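# Place the green block into the blue tray

## Task

Get the green block into the blue tray, paying no attention to any signs that may be present.

## Robot and tools

ROBOT. Two simulated arms, left_arm and right_arm, each with six joints and a two-finger gripper. Scene frame: origin at table-top height, midway between the nominal arm bases. +x points out over the table, +z points up, and left_arm sits on the +y side. These are not image sides. Calibrated bases: left_arm at (0, +0.231, 0) m with quat_wxyz (+1.000, 0, 0, -0.020); right_arm at (-0.043, -0.314, 0) m with quat_wxyz (+1.000, 0, 0, +0.015). Each arm reports its hand pose, velocities and wrist-camera pose in its own base frame. Fixed cameras and the table use the scene frame. Printed hand positions may be off by a few centimetres, more at long reach. The gripper's fingers point along its +z and close along its y. end_effector_position is the spot between the pads, about 1 cm short of the fingertips.

ROW LAYOUT. Every commanded row is one flat list of 14 numbers covering both arms, each in [-1, 1]. The first 7 are left_arm and the last 7 are right_arm. Each arm's 7 numbers go in this order: shoulder, elbow, waist, wrist pitch, wrist yaw, wrist roll, then gripper opening. Result lists use the same joint order.

JOINT NUMBERS. Joint numbers are scaled offsets, not poses. They count from the arm's Joint targets as reported when the action or call begins, not from the previous row. Sending the same offset again therefore moves the joint further. To convert, 1.0 equals 2.811 rad for shoulder and waist, 2.53 for elbow, 2.575 for wrist pitch, 8.12 for wrist yaw, and 9.528 for wrist roll. 0 for every joint re-commands the current targets.

JOINT RANGES (rad). Waist -2.880 to 2.880; shoulder 0.000 to 3.142; elbow 0.000 to 3.019; wrist pitch -1.693 to 1.571; wrist yaw -1.571 to 1.571; wrist roll -2.094 to 2.094. A real end may sit up to 0.084 rad either side of these. An action that asks a joint to go more than 0.084 rad beyond its range is rejected for both arms. If the first action of a call fails this check, or any action is malformed, the whole call is rejected. Joints asked past their real end are clipped, and the result may say "joint sent to its limit".

OPENING. The seventh number of each arm is absolute: +1 is fully open and -1 is closed. To leave a gripper as it is, resend its current command, because a 0 there means half-open.

TOOLS.
execute_actions(actions, cameras): actions is a list of up to 15 actions. Each action is up to 15 rows, and each row is one control step of 1/30 s. A short action holds its last row for the remaining steps. An empty actions list returns the state plus all camera images. cameras takes names, ["all"] or [], and any unknown name voids the call.
move(target, speed, blend, opening_speed, grip_force, blocking, cameras): moves all joints along synchronised paths. target is one 14-number row, or a list of up to 15 rows (waypoints). Every waypoint is an offset from the same starting Joint targets. speed is in rad/s for the joint with the longest travel, from 0.01 to 12.57, default 0.5. Give one value, or one per waypoint. blend is in rad and rounds waypoint corners; 0 stops at each. opening_speed is the rate of change of opening per second on the -1..+1 scale, at least 0.2. grip_force is in newtons per pad, 10 to 50; 50 is full. It persists until changed, and lower values close slowly. blocking=false returns after about 0.5 s while the move continues. Paths shorter than 0.5 s are slowed. A move caps at 10 s and does not avoid obstacles or the other arm. The "move:" line reports done, off_target (resting more than 0.035 rad from target), moving, held or fault, plus limits=held if steps were withheld.
wait(seconds 0 to 10, cameras): holds the last commands and lets a running move continue.
stop(cameras): brakes the running move.
zoom_image(camera, region [x0,y0,x1,y1] in pixels, at most 504x504): enlarges part of the newest image from cam_high, cam_low, cam_over, cam_left_wrist or cam_right_wrist. All images are 896x504.
finished_scene(scene=1): ends the scene irreversibly. The block must stay in the tray with no help from the robot.

RESULTS. Joint positions and Joint velocities list each arm's joints, then the pad gap in m (0.094 fully open). Joint targets is the base that your next offsets count from. grip_measured is the finger opening on the command scale. It reads up to about 2.5 mm too wide when empty, and somewhat narrower than a part when squeezing it. "joint command not followed" means the clearance check changed some steps. Joint torques follow joint order, and readings 2 and 4 wrap at ±28 N m. Tool commands shows the current commands. MOTOR HOT means a motor is near 85 °C. At 100 °C the arm goes limp for 30 s or more, with an OVER-TEMPERATURE FAULT line.

MOTION LIMITS. Each step's target can lead the measured angle only so far: 0.716 rad for waist and shoulder, 0.645 for elbow, 0.69 for wrist pitch, 1.84 for wrist yaw, 3.24 for wrist roll. Targets that would move the gripper more than 110 mm are scaled back. Large moves therefore need several actions.

AVOID. Do not drop the block or let go while it is moving. Never let anything leave the table. Avoid fast impacts and hard pushes on fixed or heavy objects. Do not let the arms touch or grip each other. Avoid long stretched holds that heat motors. To end a push, command targets back beyond the measured positions. To release, command an opening well above grip_measured.

Each tool is called after "Call:" by a JSON object that holds its "api" and its "payload".

## Session

Call:
{"api": "execute_actions", "payload": {"actions": []}}

Scene clock: 0.00 s.
left_arm: end_effector_position=(+0.4619, -0.5603, +0.2606) grip_measured=+1.000 end_effector_quat_wxyz=(+0.561, +0.353, +0.676, -0.321) | right_arm: end_effector_position=(+0.4737, -0.3680, +0.3235) grip_measured=+1.000 end_effector_quat_wxyz=(+0.471, +0.291, +0.814, +0.175)
Joint names: [shoulder, elbow, waist, wrist pitch, wrist yaw, wrist roll]
Joint positions: left_arm=[1.739 1.215 -0.844 0.357 0.155 -0.014 0.094] | right_arm=[1.485 1.34 -0.853 -0.575 -0.722 0.173 0.094]
Joint velocities: within noise
Joint torques (N m): no reading
Motor temperatures (°C): left_arm=[23 25 21 29 28 25 30] | right_arm=[24 23 29 26 26 25 26]
Heat: left arm: hottest gripper 30 °C; right arm: hottest waist 29 °C.
Joint targets: left_arm=[1.748 1.237 -0.844 0.360 0.155 -0.014] | right_arm=[1.483 1.369 -0.853 -0.571 -0.722 0.173]
Tool commands: left_gripper/opening=+1.0 right_gripper/opening=+1.0

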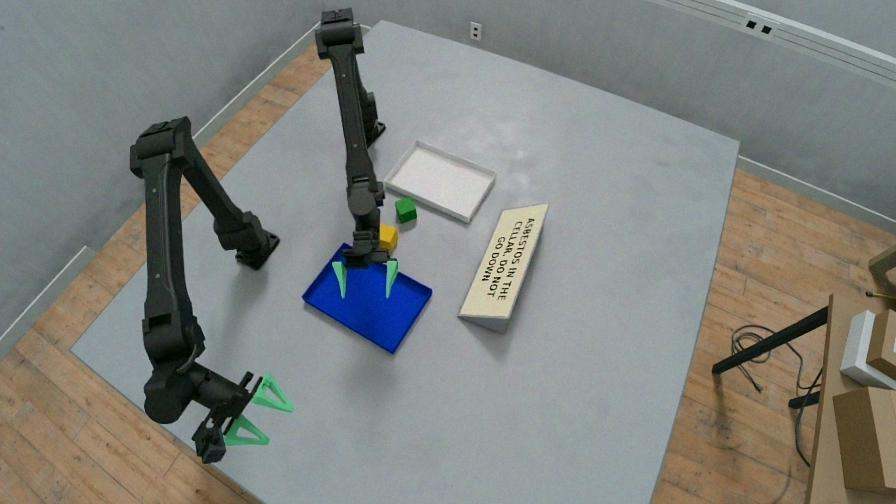

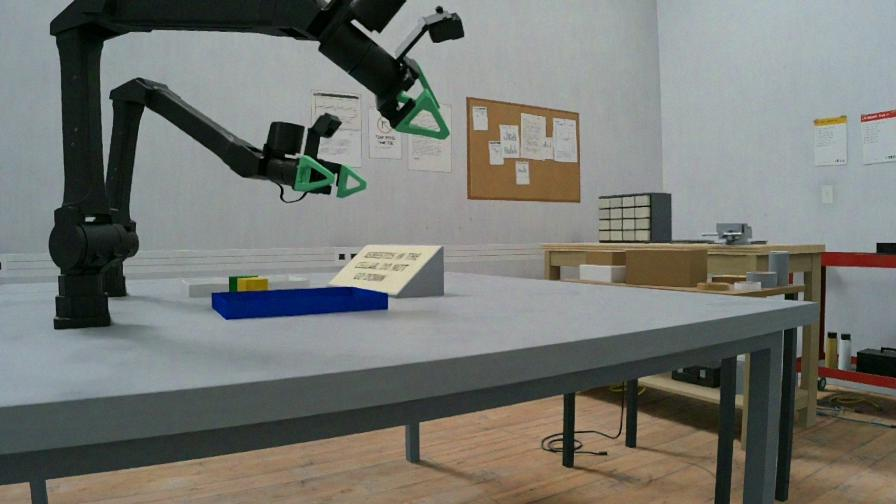

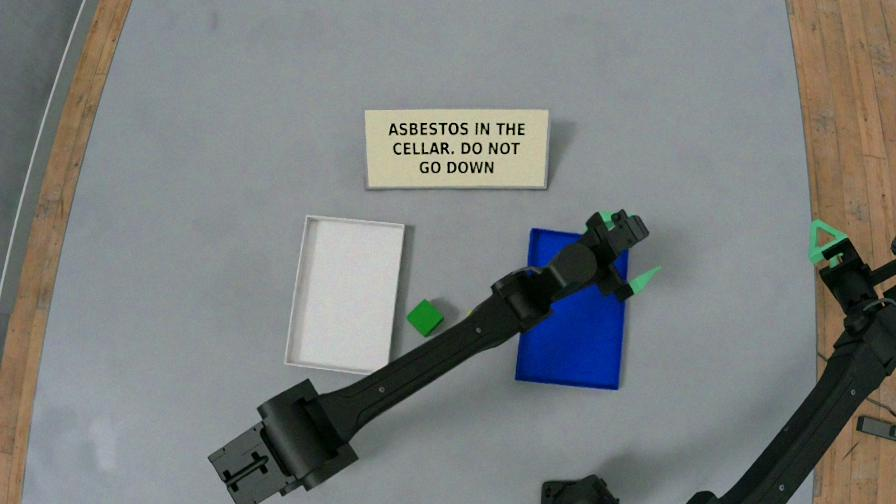

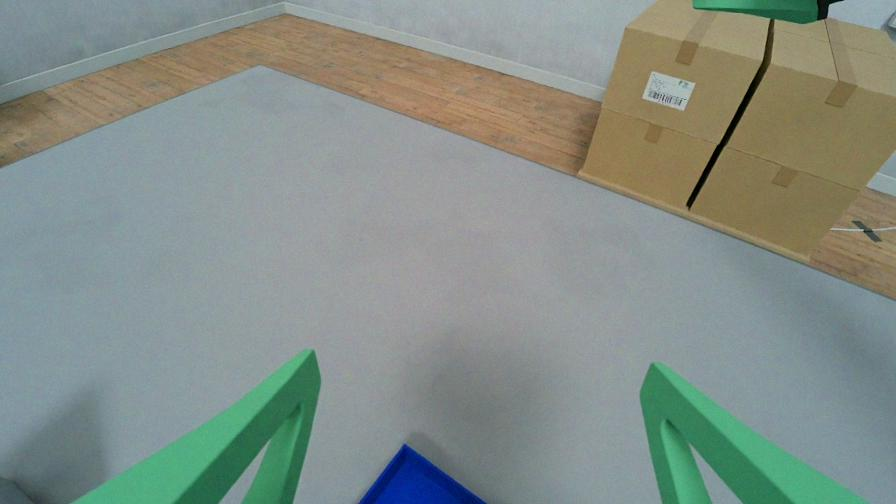

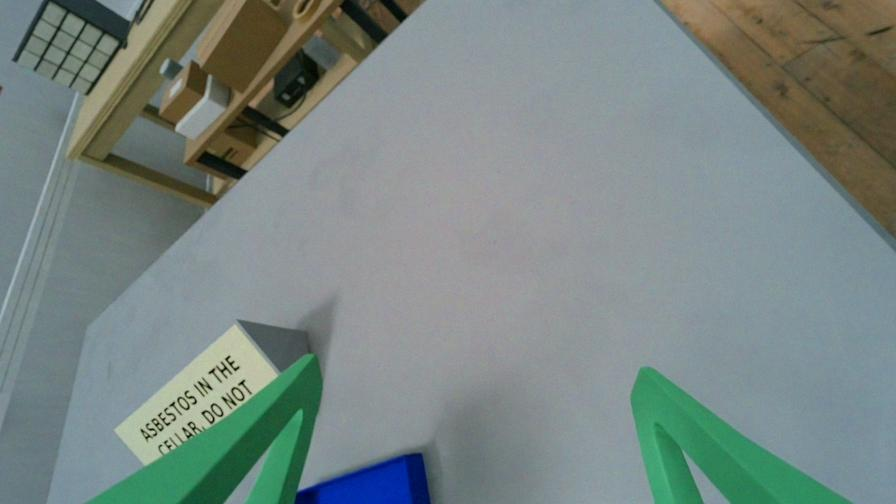

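Call:
{"api": "move", "payload": {"target": [-0.0968,0.046,0.0466,-0.702,-0.0191,0.0015,1,0,0,0,0,0,0,1], "speed": 0.8, "cameras": ["cam_over","cam_left_wrist"]}}

Scene clock: 43.90 s.
left_arm: end_effector_position=(+0.3123, -0.2794, +0.1988) grip_measured=+1.000 end_effector_quat_wxyz=(-0.022, +0.349, +0.937, +0.007) | right_arm: end_effector_position=(+0.4737, -0.3680, +0.3235) grip_measured=+1.000 end_effector_quat_wxyz=(+0.471, +0.291, +0.814, +0.175)
Joint names: [shoulder, elbow, waist, wrist pitch, wrist yaw, wrist roll]
Joint positions: left_arm=[1.478 1.301 -0.727 -1.44 0.004 -0.014 0.094] | right_arm=[1.485 1.34 -0.853 -0.575 -0.722 0.173 0.094]
Joint torques (N m): left_arm=[-10.23 15.43 0.21 0.14 -0.15 0.07] | right_arm=[-12.34 12.4 1.67 2.09 -0.26 -0.14]
Motor temperatures (°C): left_arm=[26 29 21 29 27 25 29] | right_arm=[26 31 28 25 25 25 25]
Heat: left arm: hottest elbow 29 °C; right arm: hottest elbow 31 °C.
Joint targets: left_arm=[1.476 1.353 -0.713 -1.448 0.000 0.001] | right_arm=[1.483 1.369 -0.853 -0.571 -0.722 0.173]
move: off_target (left_arm); left_arm: the elbow is farthest, 0.052 rad from its target
Images, in order (width x height): cam_over 896x504, cam_left_wrist 896x504.

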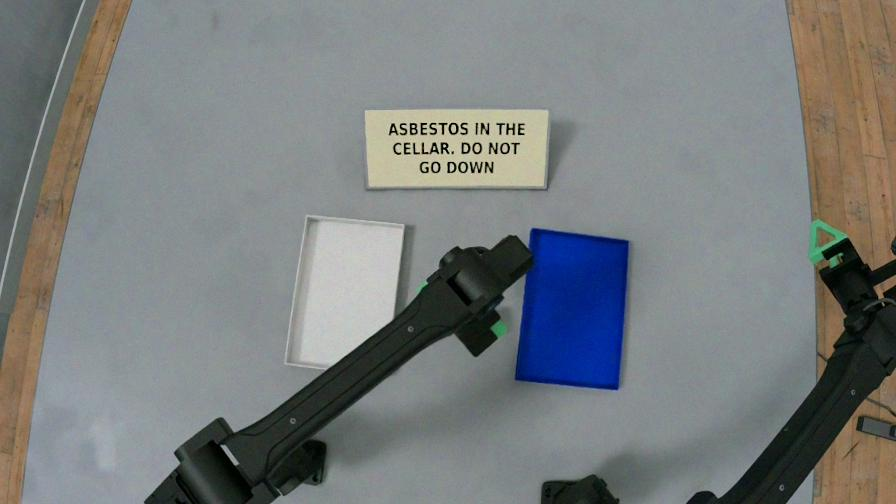

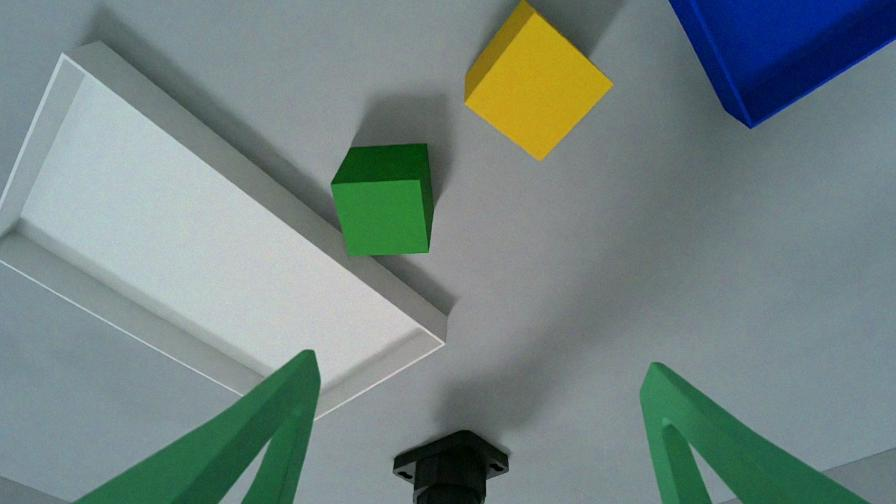

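Call:
{"api": "move", "payload": {"target": [-0.0653,-0.1455,0.0462,0.0885,0,0.0144,1,0,0,0,0,0,0,1], "speed": 0.8, "cameras": ["cam_over","cam_left_wrist","cam_high"]}}

Scene clock: 76.57 s.
left_arm: end_effector_position=(+0.2976, -0.2022, +0.1519) grip_measured=+1.000 end_effector_quat_wxyz=(+0.019, +0.350, +0.936, -0.006) | right_arm: end_effector_position=(+0.4737, -0.3680, +0.3235) grip_measured=+1.000 end_effector_quat_wxyz=(+0.471, +0.291, +0.814, +0.175)
Joint names: [shoulder, elbow, waist, wrist pitch, wrist yaw, wrist roll]
Joint positions: left_arm=[1.299 0.996 -0.595 -1.229 0.002 0.121 0.094] | right_arm=[1.485 1.34 -0.853 -0.575 -0.722 0.173 0.094]
Joint torques (N m): left_arm=[-7.71 9.32 -0.09 1.02 -0.09 0.08] | right_arm=[-12.34 12.37 1.79 2.06 -0.25 -0.15]
Heat: left arm: hottest elbow 33 °C; right arm: hottest elbow 33 °C.
Joint targets: left_arm=[1.292 0.985 -0.583 -1.220 0.000 0.138] | right_arm=[1.483 1.369 -0.853 -0.571 -0.722 0.173]
move: done
Images, in order (width x height): cam_high 896x504, cam_over 896x504, cam_left_wrist 896x504.

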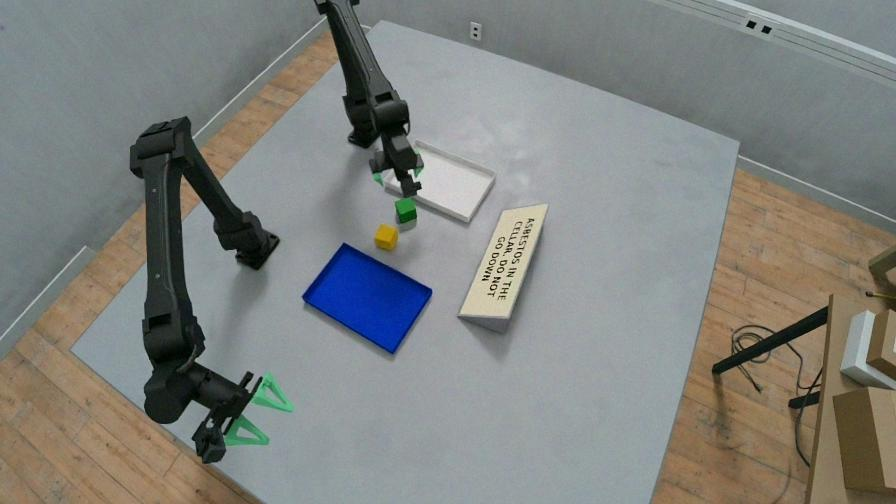

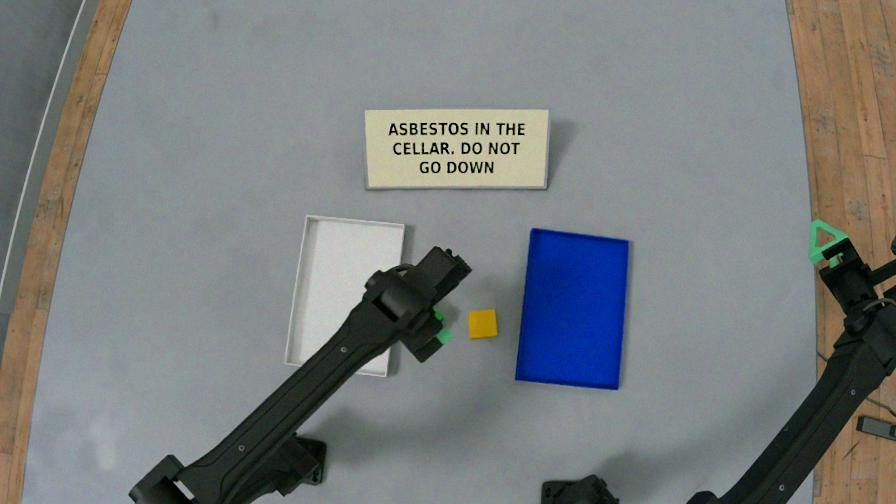

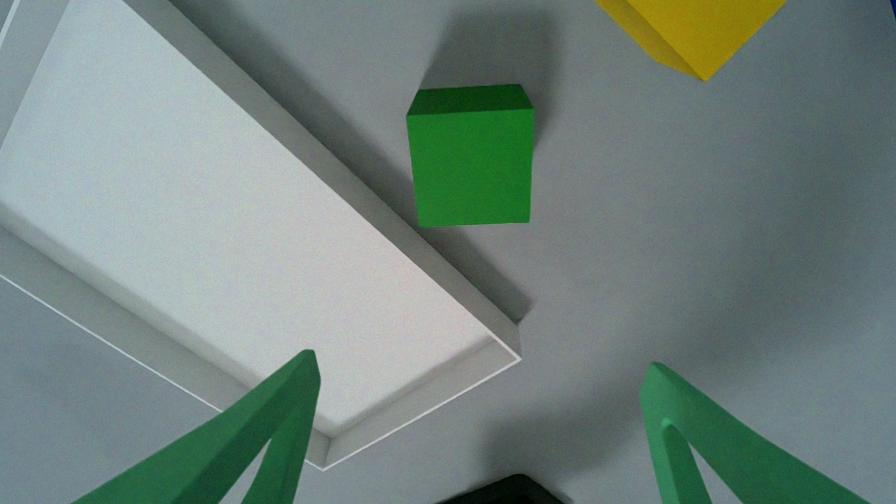

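Call:
{"api": "move", "payload": {"target": [0.0601,0.0011,-0.006,0.0474,0,0,1,0,0,0,0,0,0,1], "speed": 0.4, "cameras": ["cam_over","cam_left_wrist","cam_low"]}}

Scene clock: 116.33 s.
left_arm: end_effector_position=(+0.3219, -0.2187, +0.0978) grip_measured=+1.000 end_effector_quat_wxyz=(+0.003, +0.350, +0.937, -0.002) | right_arm: end_effector_position=(+0.4737, -0.3680, +0.3235) grip_measured=+1.000 end_effector_quat_wxyz=(+0.471, +0.291, +0.814, +0.175)
Joint names: [shoulder, elbow, waist, wrist pitch, wrist yaw, wrist roll]
Joint positions: left_arm=[1.454 0.996 -0.595 -1.107 0.002 0.121 0.094] | right_arm=[1.485 1.34 -0.853 -0.575 -0.722 0.173 0.094]
Joint torques (N m): left_arm=[-8.41 8.88 -1.55 1.01 -0.09 0.09] | right_arm=[-12.34 12.38 1.73 2.09 -0.26 -0.14]
Heat: left arm: hottest elbow 29 °C; right arm: hottest elbow 35 °C.
Joint targets: left_arm=[1.461 0.988 -0.600 -1.098 0.000 0.138] | right_arm=[1.483 1.369 -0.853 -0.571 -0.722 0.173]
move: done
Images, in order (width x height): cam_low 896x504, cam_over 896x504, cam_left_wrist 896x504.

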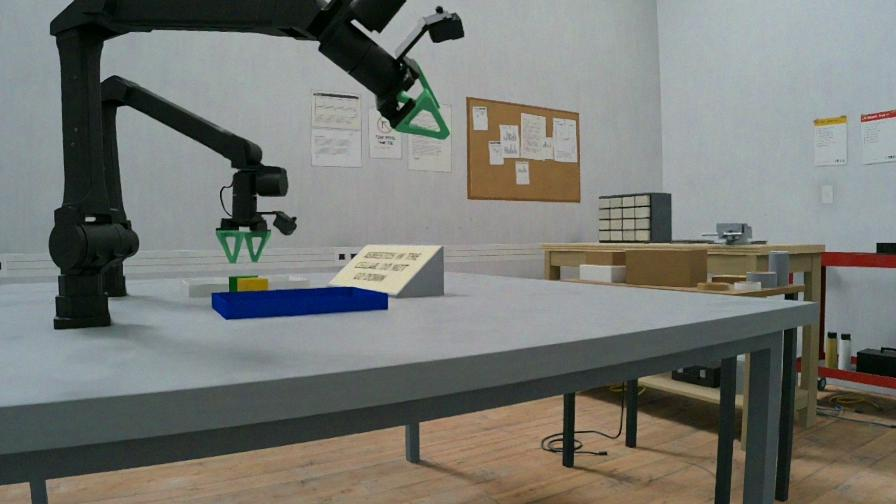

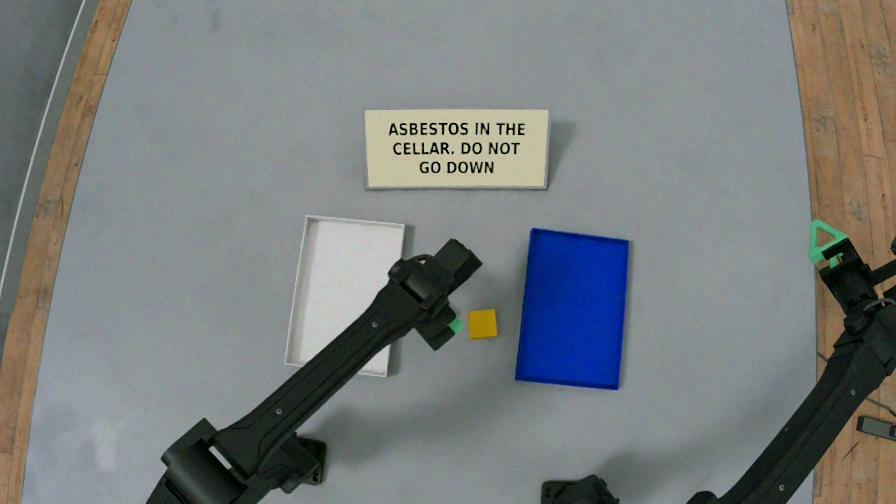

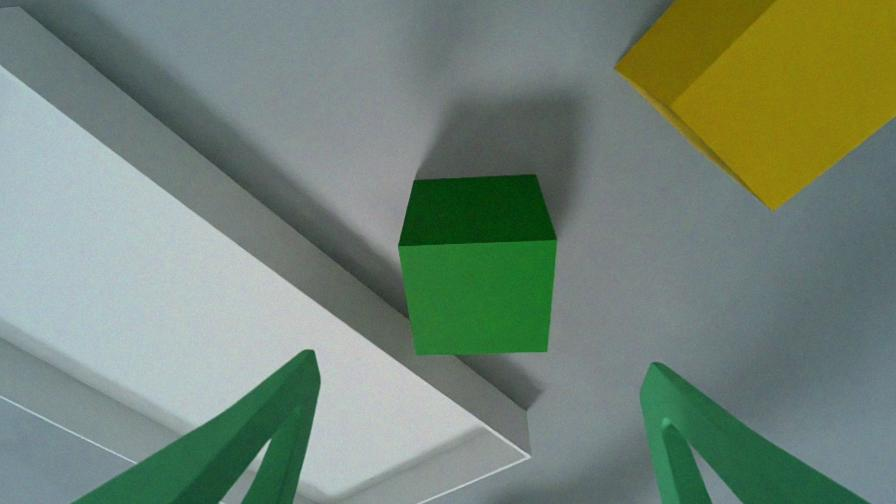

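Call:
{"api": "move", "payload": {"target": [0.0263,-0.0375,0,0.0635,0,0,0.55,0,0,0,0,0,0,1], "speed": 0.25, "opening_speed": 1, "cameras": ["cam_low","cam_left_wrist"]}}

Scene clock: 139.73 s.
left_arm: end_effector_position=(+0.3183, -0.2162, +0.0437) grip_measured=+0.551 end_effector_quat_wxyz=(+0.006, +0.350, +0.937, -0.002) | right_arm: end_effector_position=(+0.4737, -0.3680, +0.3235) grip_measured=+1.000 end_effector_quat_wxyz=(+0.471, +0.291, +0.814, +0.175)
Joint names: [shoulder, elbow, waist, wrist pitch, wrist yaw, wrist roll]
Joint positions: left_arm=[1.519 0.903 -0.595 -0.943 0.002 0.121 0.073] | right_arm=[1.485 1.34 -0.853 -0.575 -0.722 0.173 0.094]
Joint torques (N m): left_arm=[-7.88 7.8 -1.55 0.95 -0.1 0.09] | right_arm=[-12.22 12.38 1.73 2.1 -0.25 -0.14]
Heat: left arm: hottest elbow 29 °C; right arm: hottest elbow 35 °C.
Joint targets: left_arm=[1.535 0.893 -0.600 -0.934 0.000 0.138] | right_arm=[1.483 1.369 -0.853 -0.571 -0.722 0.173]
move: done
Images, in order (width x height): cam_low 896x504, cam_left_wrist 896x504.

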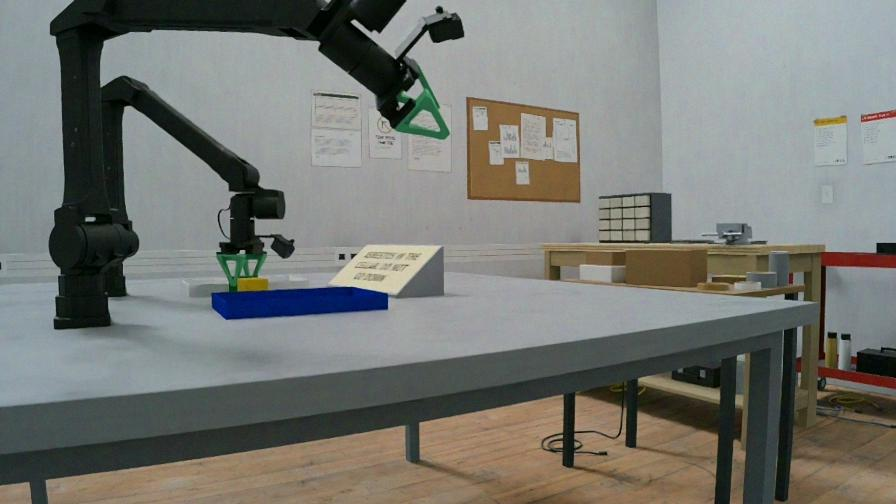

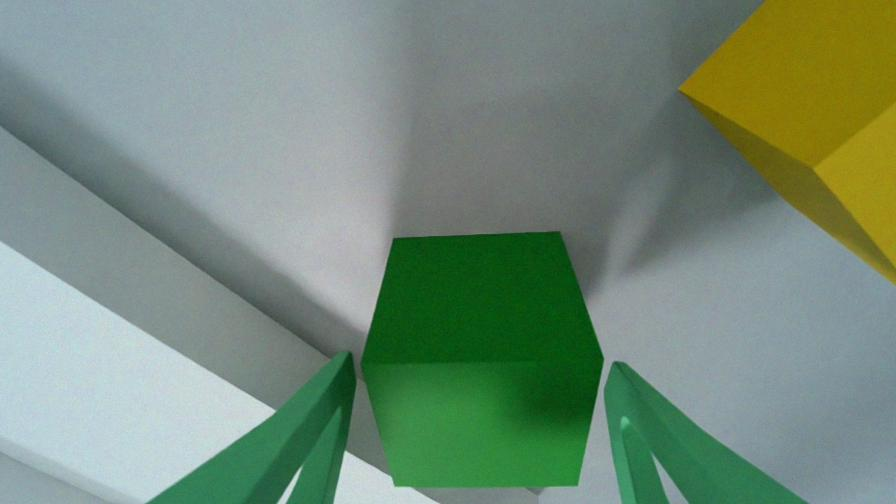

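Call:
{"api": "move", "payload": {"target": [[0.0057,-0.0091,0,0.0159,0,0,0.55,0,0,0,0,0,0,1],[0.0057,-0.0091,0,0.0159,0,0,-0.04,0,0,0,0,0,0,1]], "speed": 0.15, "opening_speed": 0.4, "grip_force": 25, "cameras": ["cam_left_wrist"]}}

Scene clock: 154.97 s.
left_arm: end_effector_position=(+0.3167, -0.2151, +0.0316) grip_measured=+0.085 end_effector_quat_wxyz=(+0.007, +0.350, +0.937, -0.003) | right_arm: end_effector_position=(+0.4737, -0.3680, +0.3235) grip_measured=+1.000 end_effector_quat_wxyz=(+0.471, +0.291, +0.814, +0.175)
Joint names: [shoulder, elbow, waist, wrist pitch, wrist yaw, wrist roll]
Joint positions: left_arm=[1.533 0.881 -0.595 -0.903 0.002 0.121 0.051] | right_arm=[1.485 1.34 -0.853 -0.575 -0.722 0.173 0.094]
Joint torques (N m): left_arm=[-7.77 7.53 -1.61 0.96 -0.11 0.08] | right_arm=[-12.34 12.37 1.73 2.1 -0.25 -0.15]
Heat: left arm: hottest elbow 29 °C; right arm: hottest elbow 35 °C.
Joint targets: left_arm=[1.551 0.870 -0.600 -0.894 0.000 0.138] | right_arm=[1.483 1.369 -0.853 -0.571 -0.722 0.173]
grip_force (N): 25, 25
move: done
Images, in order (width x height): cam_left_wrist 896x504.

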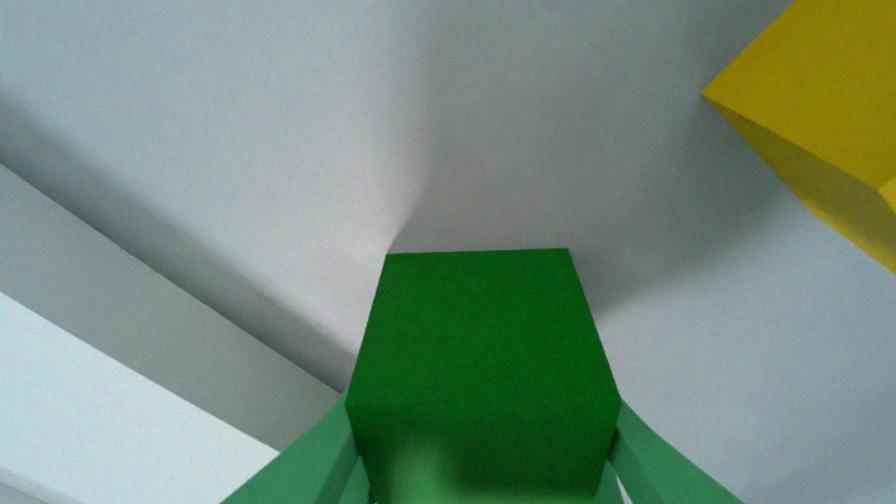

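Call:
{"api": "move", "payload": {"target": [[-0.0527,0.0627,0,-0.1173,0,0,-0.04,0,0,0,0,0,0,1],[0.1922,0.414,-0.1423,-0.1837,0,0,-0.04,0,0,0,0,0,0,1]], "speed": [0.25,0.6], "blend": [0.05,0], "cameras": ["cam_over","cam_left_wrist","cam_high"]}}

Scene clock: 181.43 s.
left_arm: end_effector_position=(+0.3434, -0.5360, +0.0987) grip_measured=+0.084 end_effector_quat_wxyz=(-0.003, +0.532, +0.847, +0.000) | right_arm: end_effector_position=(+0.4737, -0.3680, +0.3235) grip_measured=+1.000 end_effector_quat_wxyz=(+0.471, +0.291, +0.814, +0.175)
Joint names: [shoulder, elbow, waist, wrist pitch, wrist yaw, wrist roll]
Joint positions: left_arm=[2.076 1.86 -1 -1.358 0.002 0.123 0.051] | right_arm=[1.485 1.34 -0.853 -0.575 -0.722 0.173 0.094]
Joint torques (N m): left_arm=[-17.03 15.91 -1.08 0.21 -0.1 0.08] | right_arm=[-12.34 12.38 1.73 2.09 -0.25 -0.14]
Motor temperatures (°C): left_arm=[25 29 21 27 25 24 27] | right_arm=[27 36 27 24 23 23 24]
Heat: left arm: hottest elbow 29 °C; right arm: hottest elbow 36 °C.
Joint targets: left_arm=[2.091 1.917 -1.000 -1.366 0.000 0.138] | right_arm=[1.483 1.369 -0.853 -0.571 -0.722 0.173]
grip_force (N): 25, 25
move: off_target (left_arm); left_arm: the elbow is farthest, 0.058 rad from its target
Images, in order (width x height): cam_high 896x504, cam_over 896x504, cam_left_wrist 896x504.

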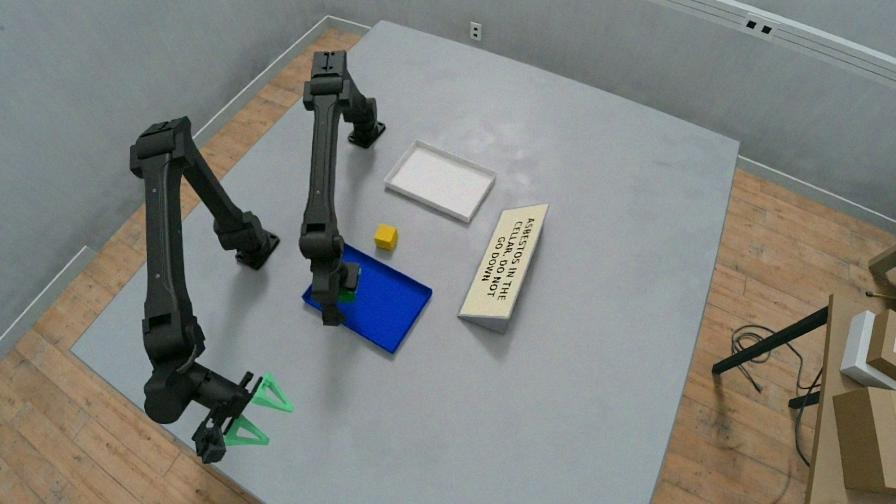

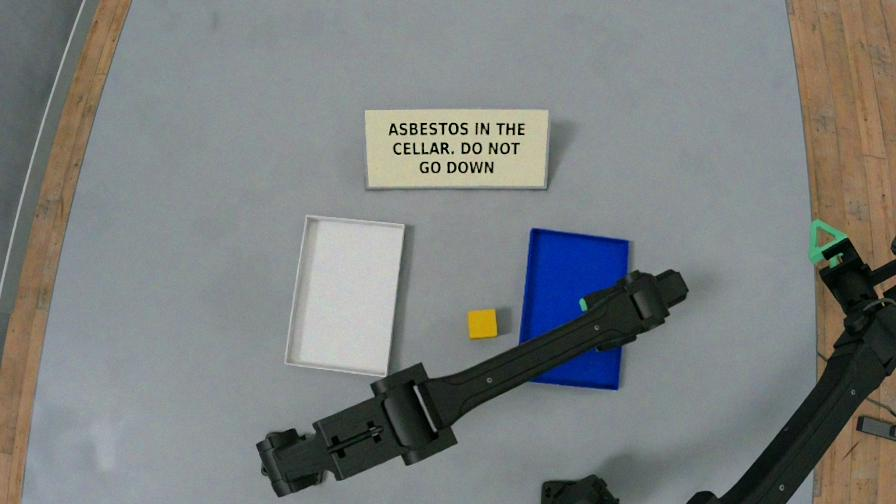

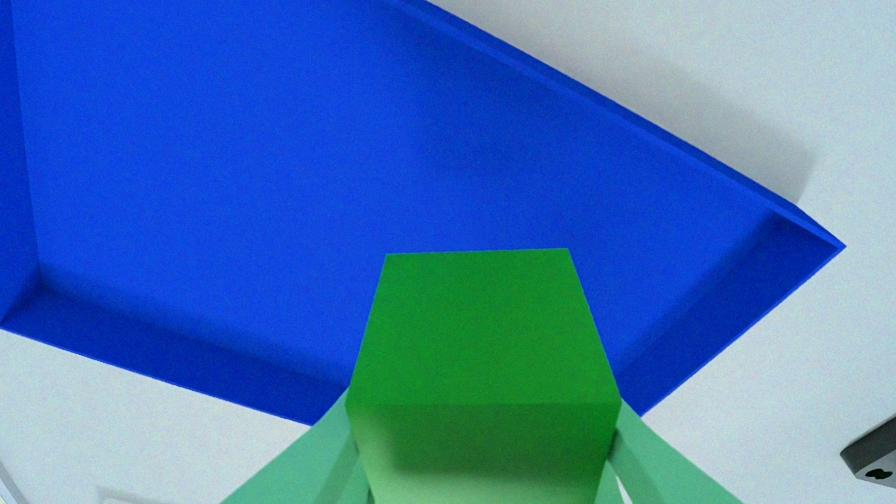

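Call:
{"api": "move", "payload": {"target": [0.0053,-0.0324,0,0.0388,0,0,-0.04,0,0,0,0,0,0,1], "speed": 0.2, "cameras": ["cam_low","cam_left_wrist"]}}

Call:
{"api": "zoom_image", "payload": {"camera": "cam_low", "region": [160, 180, 440, 340]}}

Scene clock: 198.23 s.
left_arm: end_effector_position=(+0.3511, -0.5480, +0.0867) grip_measured=+0.084 end_effector_quat_wxyz=(+0.023, +0.532, +0.846, -0.012) | right_arm: end_effector_position=(+0.4737, -0.3680, +0.3235) grip_measured=+1.000 end_effector_quat_wxyz=(+0.471, +0.291, +0.814, +0.175)
Joint names: [shoulder, elbow, waist, wrist pitch, wrist yaw, wrist roll]
Joint positions: left_arm=[2.086 1.843 -1 -1.276 0.002 0.123 0.051] | right_arm=[1.485 1.34 -0.853 -0.575 -0.722 0.173 0.094]
Joint torques (N m): left_arm=[-16.91 9.87 -1.08 1.02 -0.09 0.08] | right_arm=[-12.28 12.36 1.79 2.09 -0.25 -0.15]
Heat: left arm: hottest elbow 29 °C; right arm: hottest elbow 36 °C.
Joint targets: left_arm=[2.106 1.835 -1.000 -1.267 0.000 0.138] | right_arm=[1.483 1.369 -0.853 -0.571 -0.722 0.173]
grip_force (N): 25, 25
move: done
Images, in order (width x height): cam_low 896x504, cam_left_wrist 896x504.

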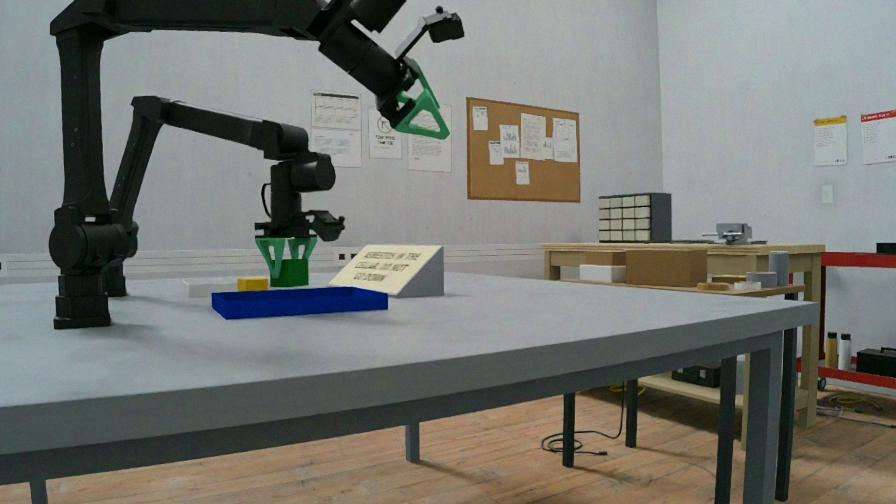

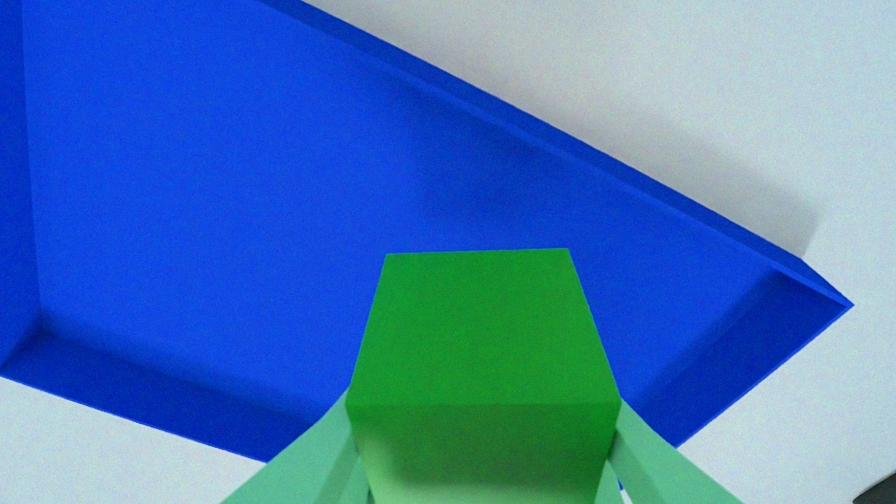

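Scaled by 1.800 from the camera's 896x504 image, which has a finer 1280x720 frame.

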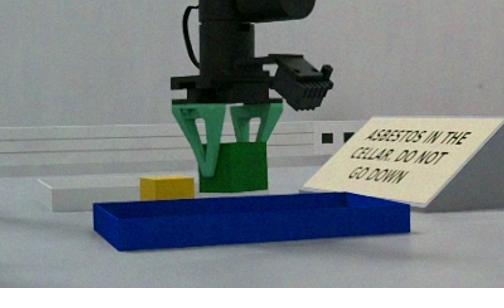

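Call:
{"api": "move", "payload": {"target": [0.0046,-0.0353,0,0.0198,0,0,-0.04,0,0,0,0,0,0,1], "speed": 0.15, "cameras": ["cam_low","cam_left_wrist"]}}

Call:
{"api": "zoom_image", "payload": {"camera": "cam_low", "region": [160, 180, 440, 340]}}

Scene clock: 215.30 s.
left_arm: end_effector_position=(+0.3402, -0.5309, +0.0445) grip_measured=+0.084 end_effector_quat_wxyz=(-0.001, +0.532, +0.847, -0.001) | right_arm: end_effector_position=(+0.4737, -0.3680, +0.3235) grip_measured=+1.000 end_effector_quat_wxyz=(+0.471, +0.291, +0.814, +0.175)
Joint names: [shoulder, elbow, waist, wrist pitch, wrist yaw, wrist roll]
Joint positions: left_arm=[2.101 1.753 -1 -1.225 0.002 0.123 0.051] | right_arm=[1.485 1.34 -0.853 -0.575 -0.722 0.173 0.094]
Joint torques (N m): left_arm=[-16.73 9.47 -1.14 0.92 -0.1 0.07] | right_arm=[-12.34 12.38 1.79 2.06 -0.25 -0.15]
Heat: left arm: hottest elbow 29 °C; right arm: hottest elbow 36 °C.
Joint targets: left_arm=[2.119 1.746 -1.000 -1.216 0.000 0.138] | right_arm=[1.483 1.369 -0.853 -0.571 -0.722 0.173]
grip_force (N): 25, 25
move: done
Images, in order (width x height): cam_low 896x504, cam_left_wrist 896x504.

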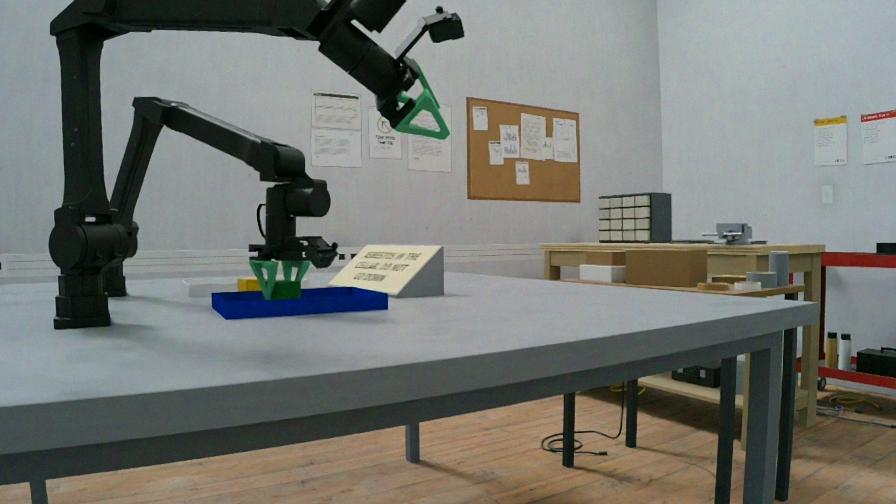

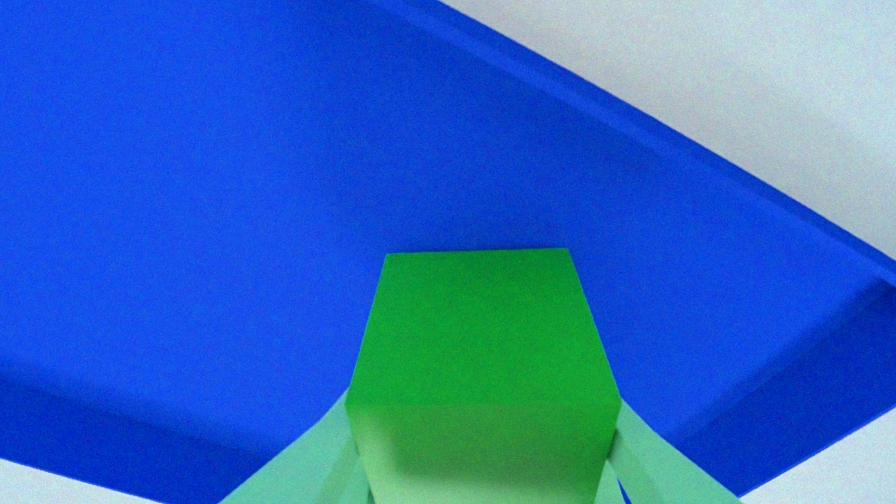

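Scaled by 1.800 from the camera's 896x504 image, which has a finer 1280x720 frame.

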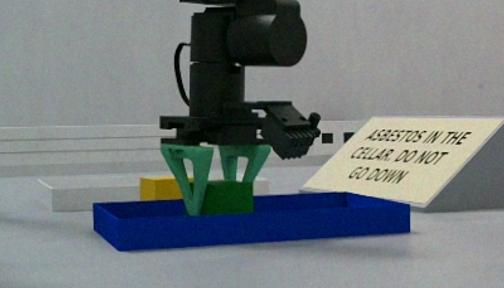

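Call:
{"api": "move", "payload": {"target": [0.0008,-0.0072,0,0.0058,0,0,-0.04,0,0,0,0,0,0,1], "speed": 0.05, "cameras": ["cam_low","cam_left_wrist"]}}

Call:
{"api": "zoom_image", "payload": {"camera": "cam_left_wrist", "region": [280, 150, 680, 500]}}

Scene clock: 222.33 s.
left_arm: end_effector_position=(+0.3395, -0.5300, +0.0401) grip_measured=+0.084 end_effector_quat_wxyz=(+0.000, +0.532, +0.847, -0.001) | right_arm: end_effector_position=(+0.4737, -0.3680, +0.3235) grip_measured=+1.000 end_effector_quat_wxyz=(+0.471, +0.291, +0.814, +0.175)
Joint names: [shoulder, elbow, waist, wrist pitch, wrist yaw, wrist roll]
Joint positions: left_arm=[2.101 1.741 -1 -1.21 0.002 0.123 0.051] | right_arm=[1.485 1.34 -0.853 -0.575 -0.722 0.173 0.094]
Joint torques (N m): left_arm=[-16.56 8.83 -1.2 1.01 -0.09 0.08] | right_arm=[-12.4 12.36 1.73 2.09 -0.25 -0.14]
Heat: left arm: hottest elbow 29 °C; right arm: hottest elbow 36 °C.
Joint targets: left_arm=[2.121 1.728 -1.000 -1.201 0.000 0.138] | right_arm=[1.483 1.369 -0.853 -0.571 -0.722 0.173]
grip_force (N): 25, 25
move: done
Images, in order (width x height): cam_low 896x504, cam_left_wrist 896x504.

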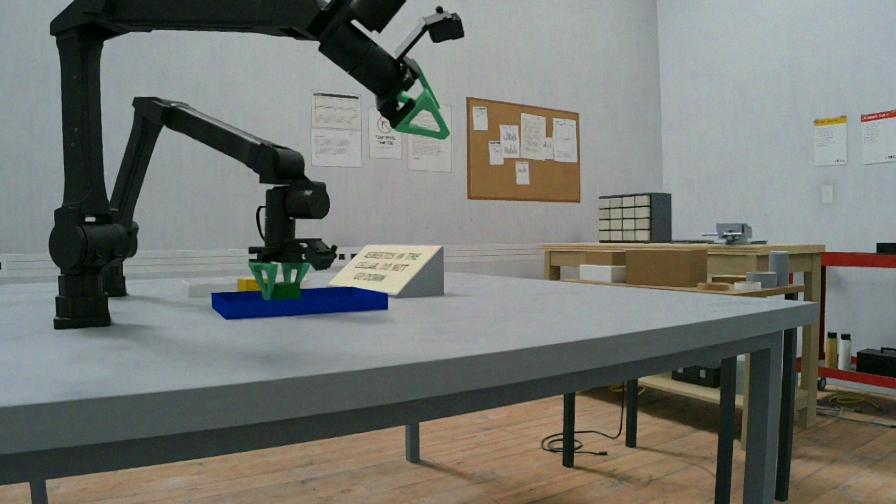

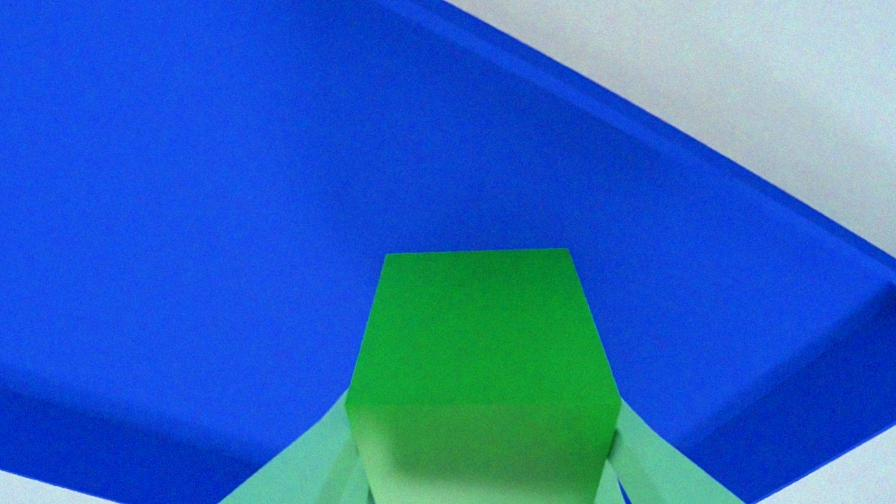

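Scaled by 1.260 from the camera's 896x504 image, which has a finer 1280x720 frame.

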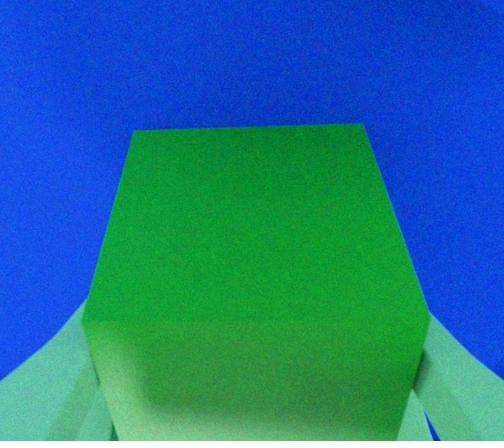

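Call:
{"api": "move", "payload": {"target": [0.0015,-0.009,0,0.009,0,0,-0.04,0,0,0,0,0,0,1], "speed": 0.04, "cameras": ["cam_left_wrist"]}}

Scene clock: 236.83 s.
left_arm: end_effector_position=(+0.3397, -0.5303, +0.0381) grip_measured=+0.084 end_effector_quat_wxyz=(+0.004, +0.532, +0.847, -0.003) | right_arm: end_effector_position=(+0.4737, -0.3680, +0.3235) grip_measured=+1.000 end_effector_quat_wxyz=(+0.471, +0.291, +0.814, +0.175)
Joint names: [shoulder, elbow, waist, wrist pitch, wrist yaw, wrist roll]
Joint positions: left_arm=[2.098 1.73 -1 -1.193 0.002 0.123 0.051] | right_arm=[1.485 1.34 -0.853 -0.575 -0.722 0.173 0.094]
Joint torques (N m): left_arm=[-16.03 7.77 -1.08 1.28 -0.09 0.07] | right_arm=[-12.28 12.38 1.79 2.07 -0.26 -0.15]
Heat: left arm: hottest elbow 29 °C; right arm: hottest elbow 36 °C.
Joint targets: left_arm=[2.125 1.705 -1.000 -1.178 0.000 0.138] | right_arm=[1.483 1.369 -0.853 -0.571 -0.722 0.173]
grip_force (N): 25, 25
move: done
Images, in order (width x height): cam_left_wrist 896x504.

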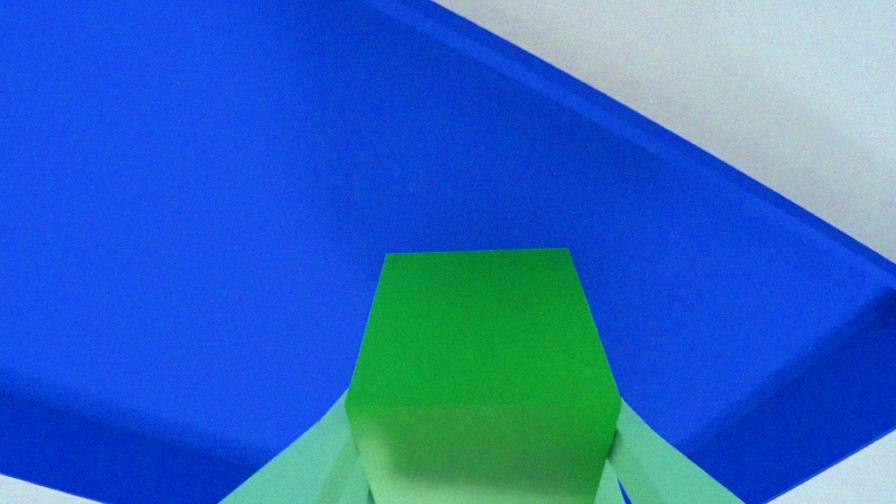

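Call:
{"api": "move", "payload": {"target": [[-0.0025,0.004,0,-0.003,0,0,-0.04,0,0,0,0,0,0,1],[-0.0025,0.004,0,-0.003,0,0,0.5,0,0,0,0,0,0,1],[-0.009,0.09,0,-0.068,0,0,0.5,0,0,0,0,0,0,1]], "speed": [0.1,0.1,0.25], "opening_speed": 0.6, "cameras": ["cam_high","cam_low","cam_left_wrist"]}}

Scene clock: 247.17 s.
left_arm: end_effector_position=(+0.3489, -0.5445, +0.0939) grip_measured=+0.499 end_effector_quat_wxyz=(+0.004, +0.532, +0.847, -0.003) | right_arm: end_effector_position=(+0.4737, -0.3680, +0.3235) grip_measured=+1.000 end_effector_quat_wxyz=(+0.471, +0.291, +0.814, +0.175)
Joint names: [shoulder, elbow, waist, wrist pitch, wrist yaw, wrist roll]
Joint positions: left_arm=[2.098 1.882 -1 -1.344 0.002 0.123 0.07] | right_arm=[1.485 1.34 -0.853 -0.575 -0.722 0.173 0.094]
Joint torques (N m): left_arm=[-18.2 15.28 -1.08 0.28 -0.09 0.08] | right_arm=[-12.34 12.37 1.73 2.1 -0.25 -0.15]
Heat: left arm: hottest elbow 29 °C; right arm: hottest elbow 37 °C.
Joint targets: left_arm=[2.100 1.933 -1.000 -1.352 0.000 0.138] | right_arm=[1.483 1.369 -0.853 -0.571 -0.722 0.173]
grip_force (N): 25, 25
move: off_target (left_arm); left_arm: the elbow is farthest, 0.051 rad from its target
Images, in order (width x height): cam_high 896x504, cam_low 896x504, cam_left_wrist 896x504.

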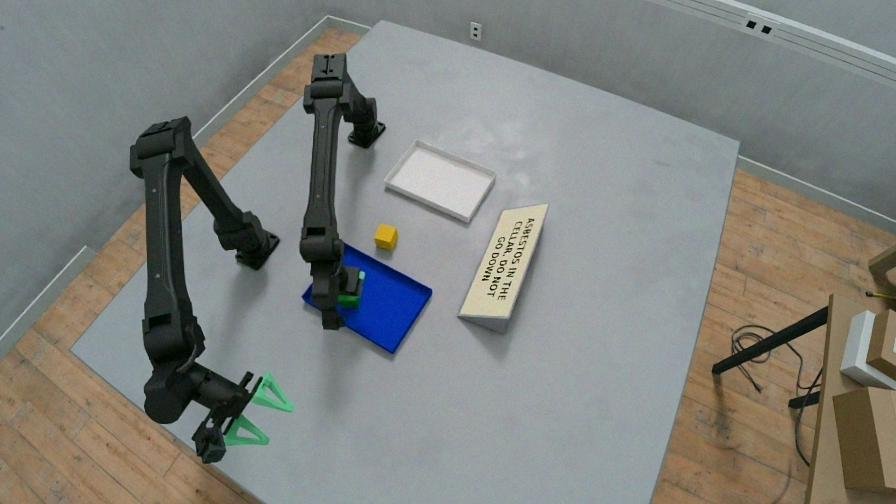

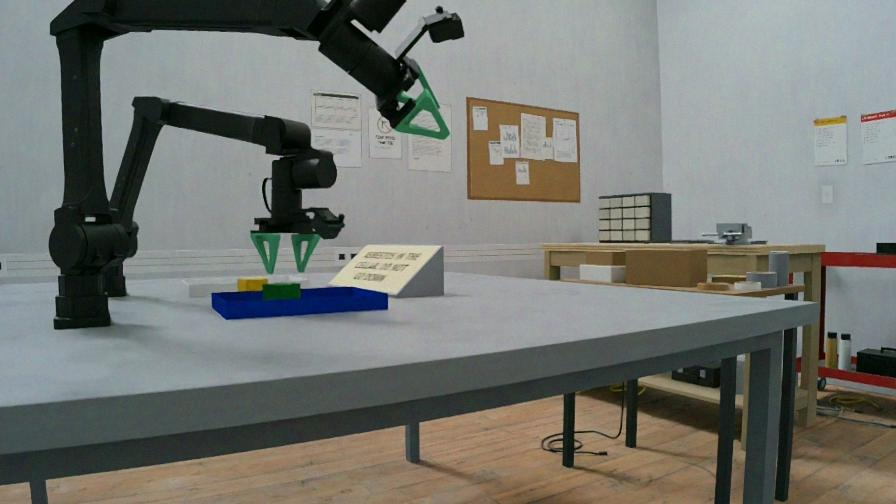

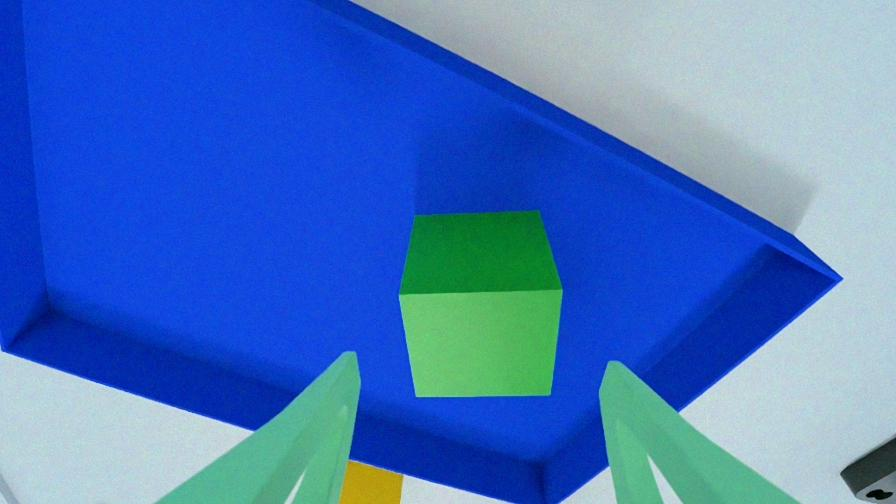

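Call:
{"api": "finished_scene", "payload": {}}

The scene is finished: the task was done.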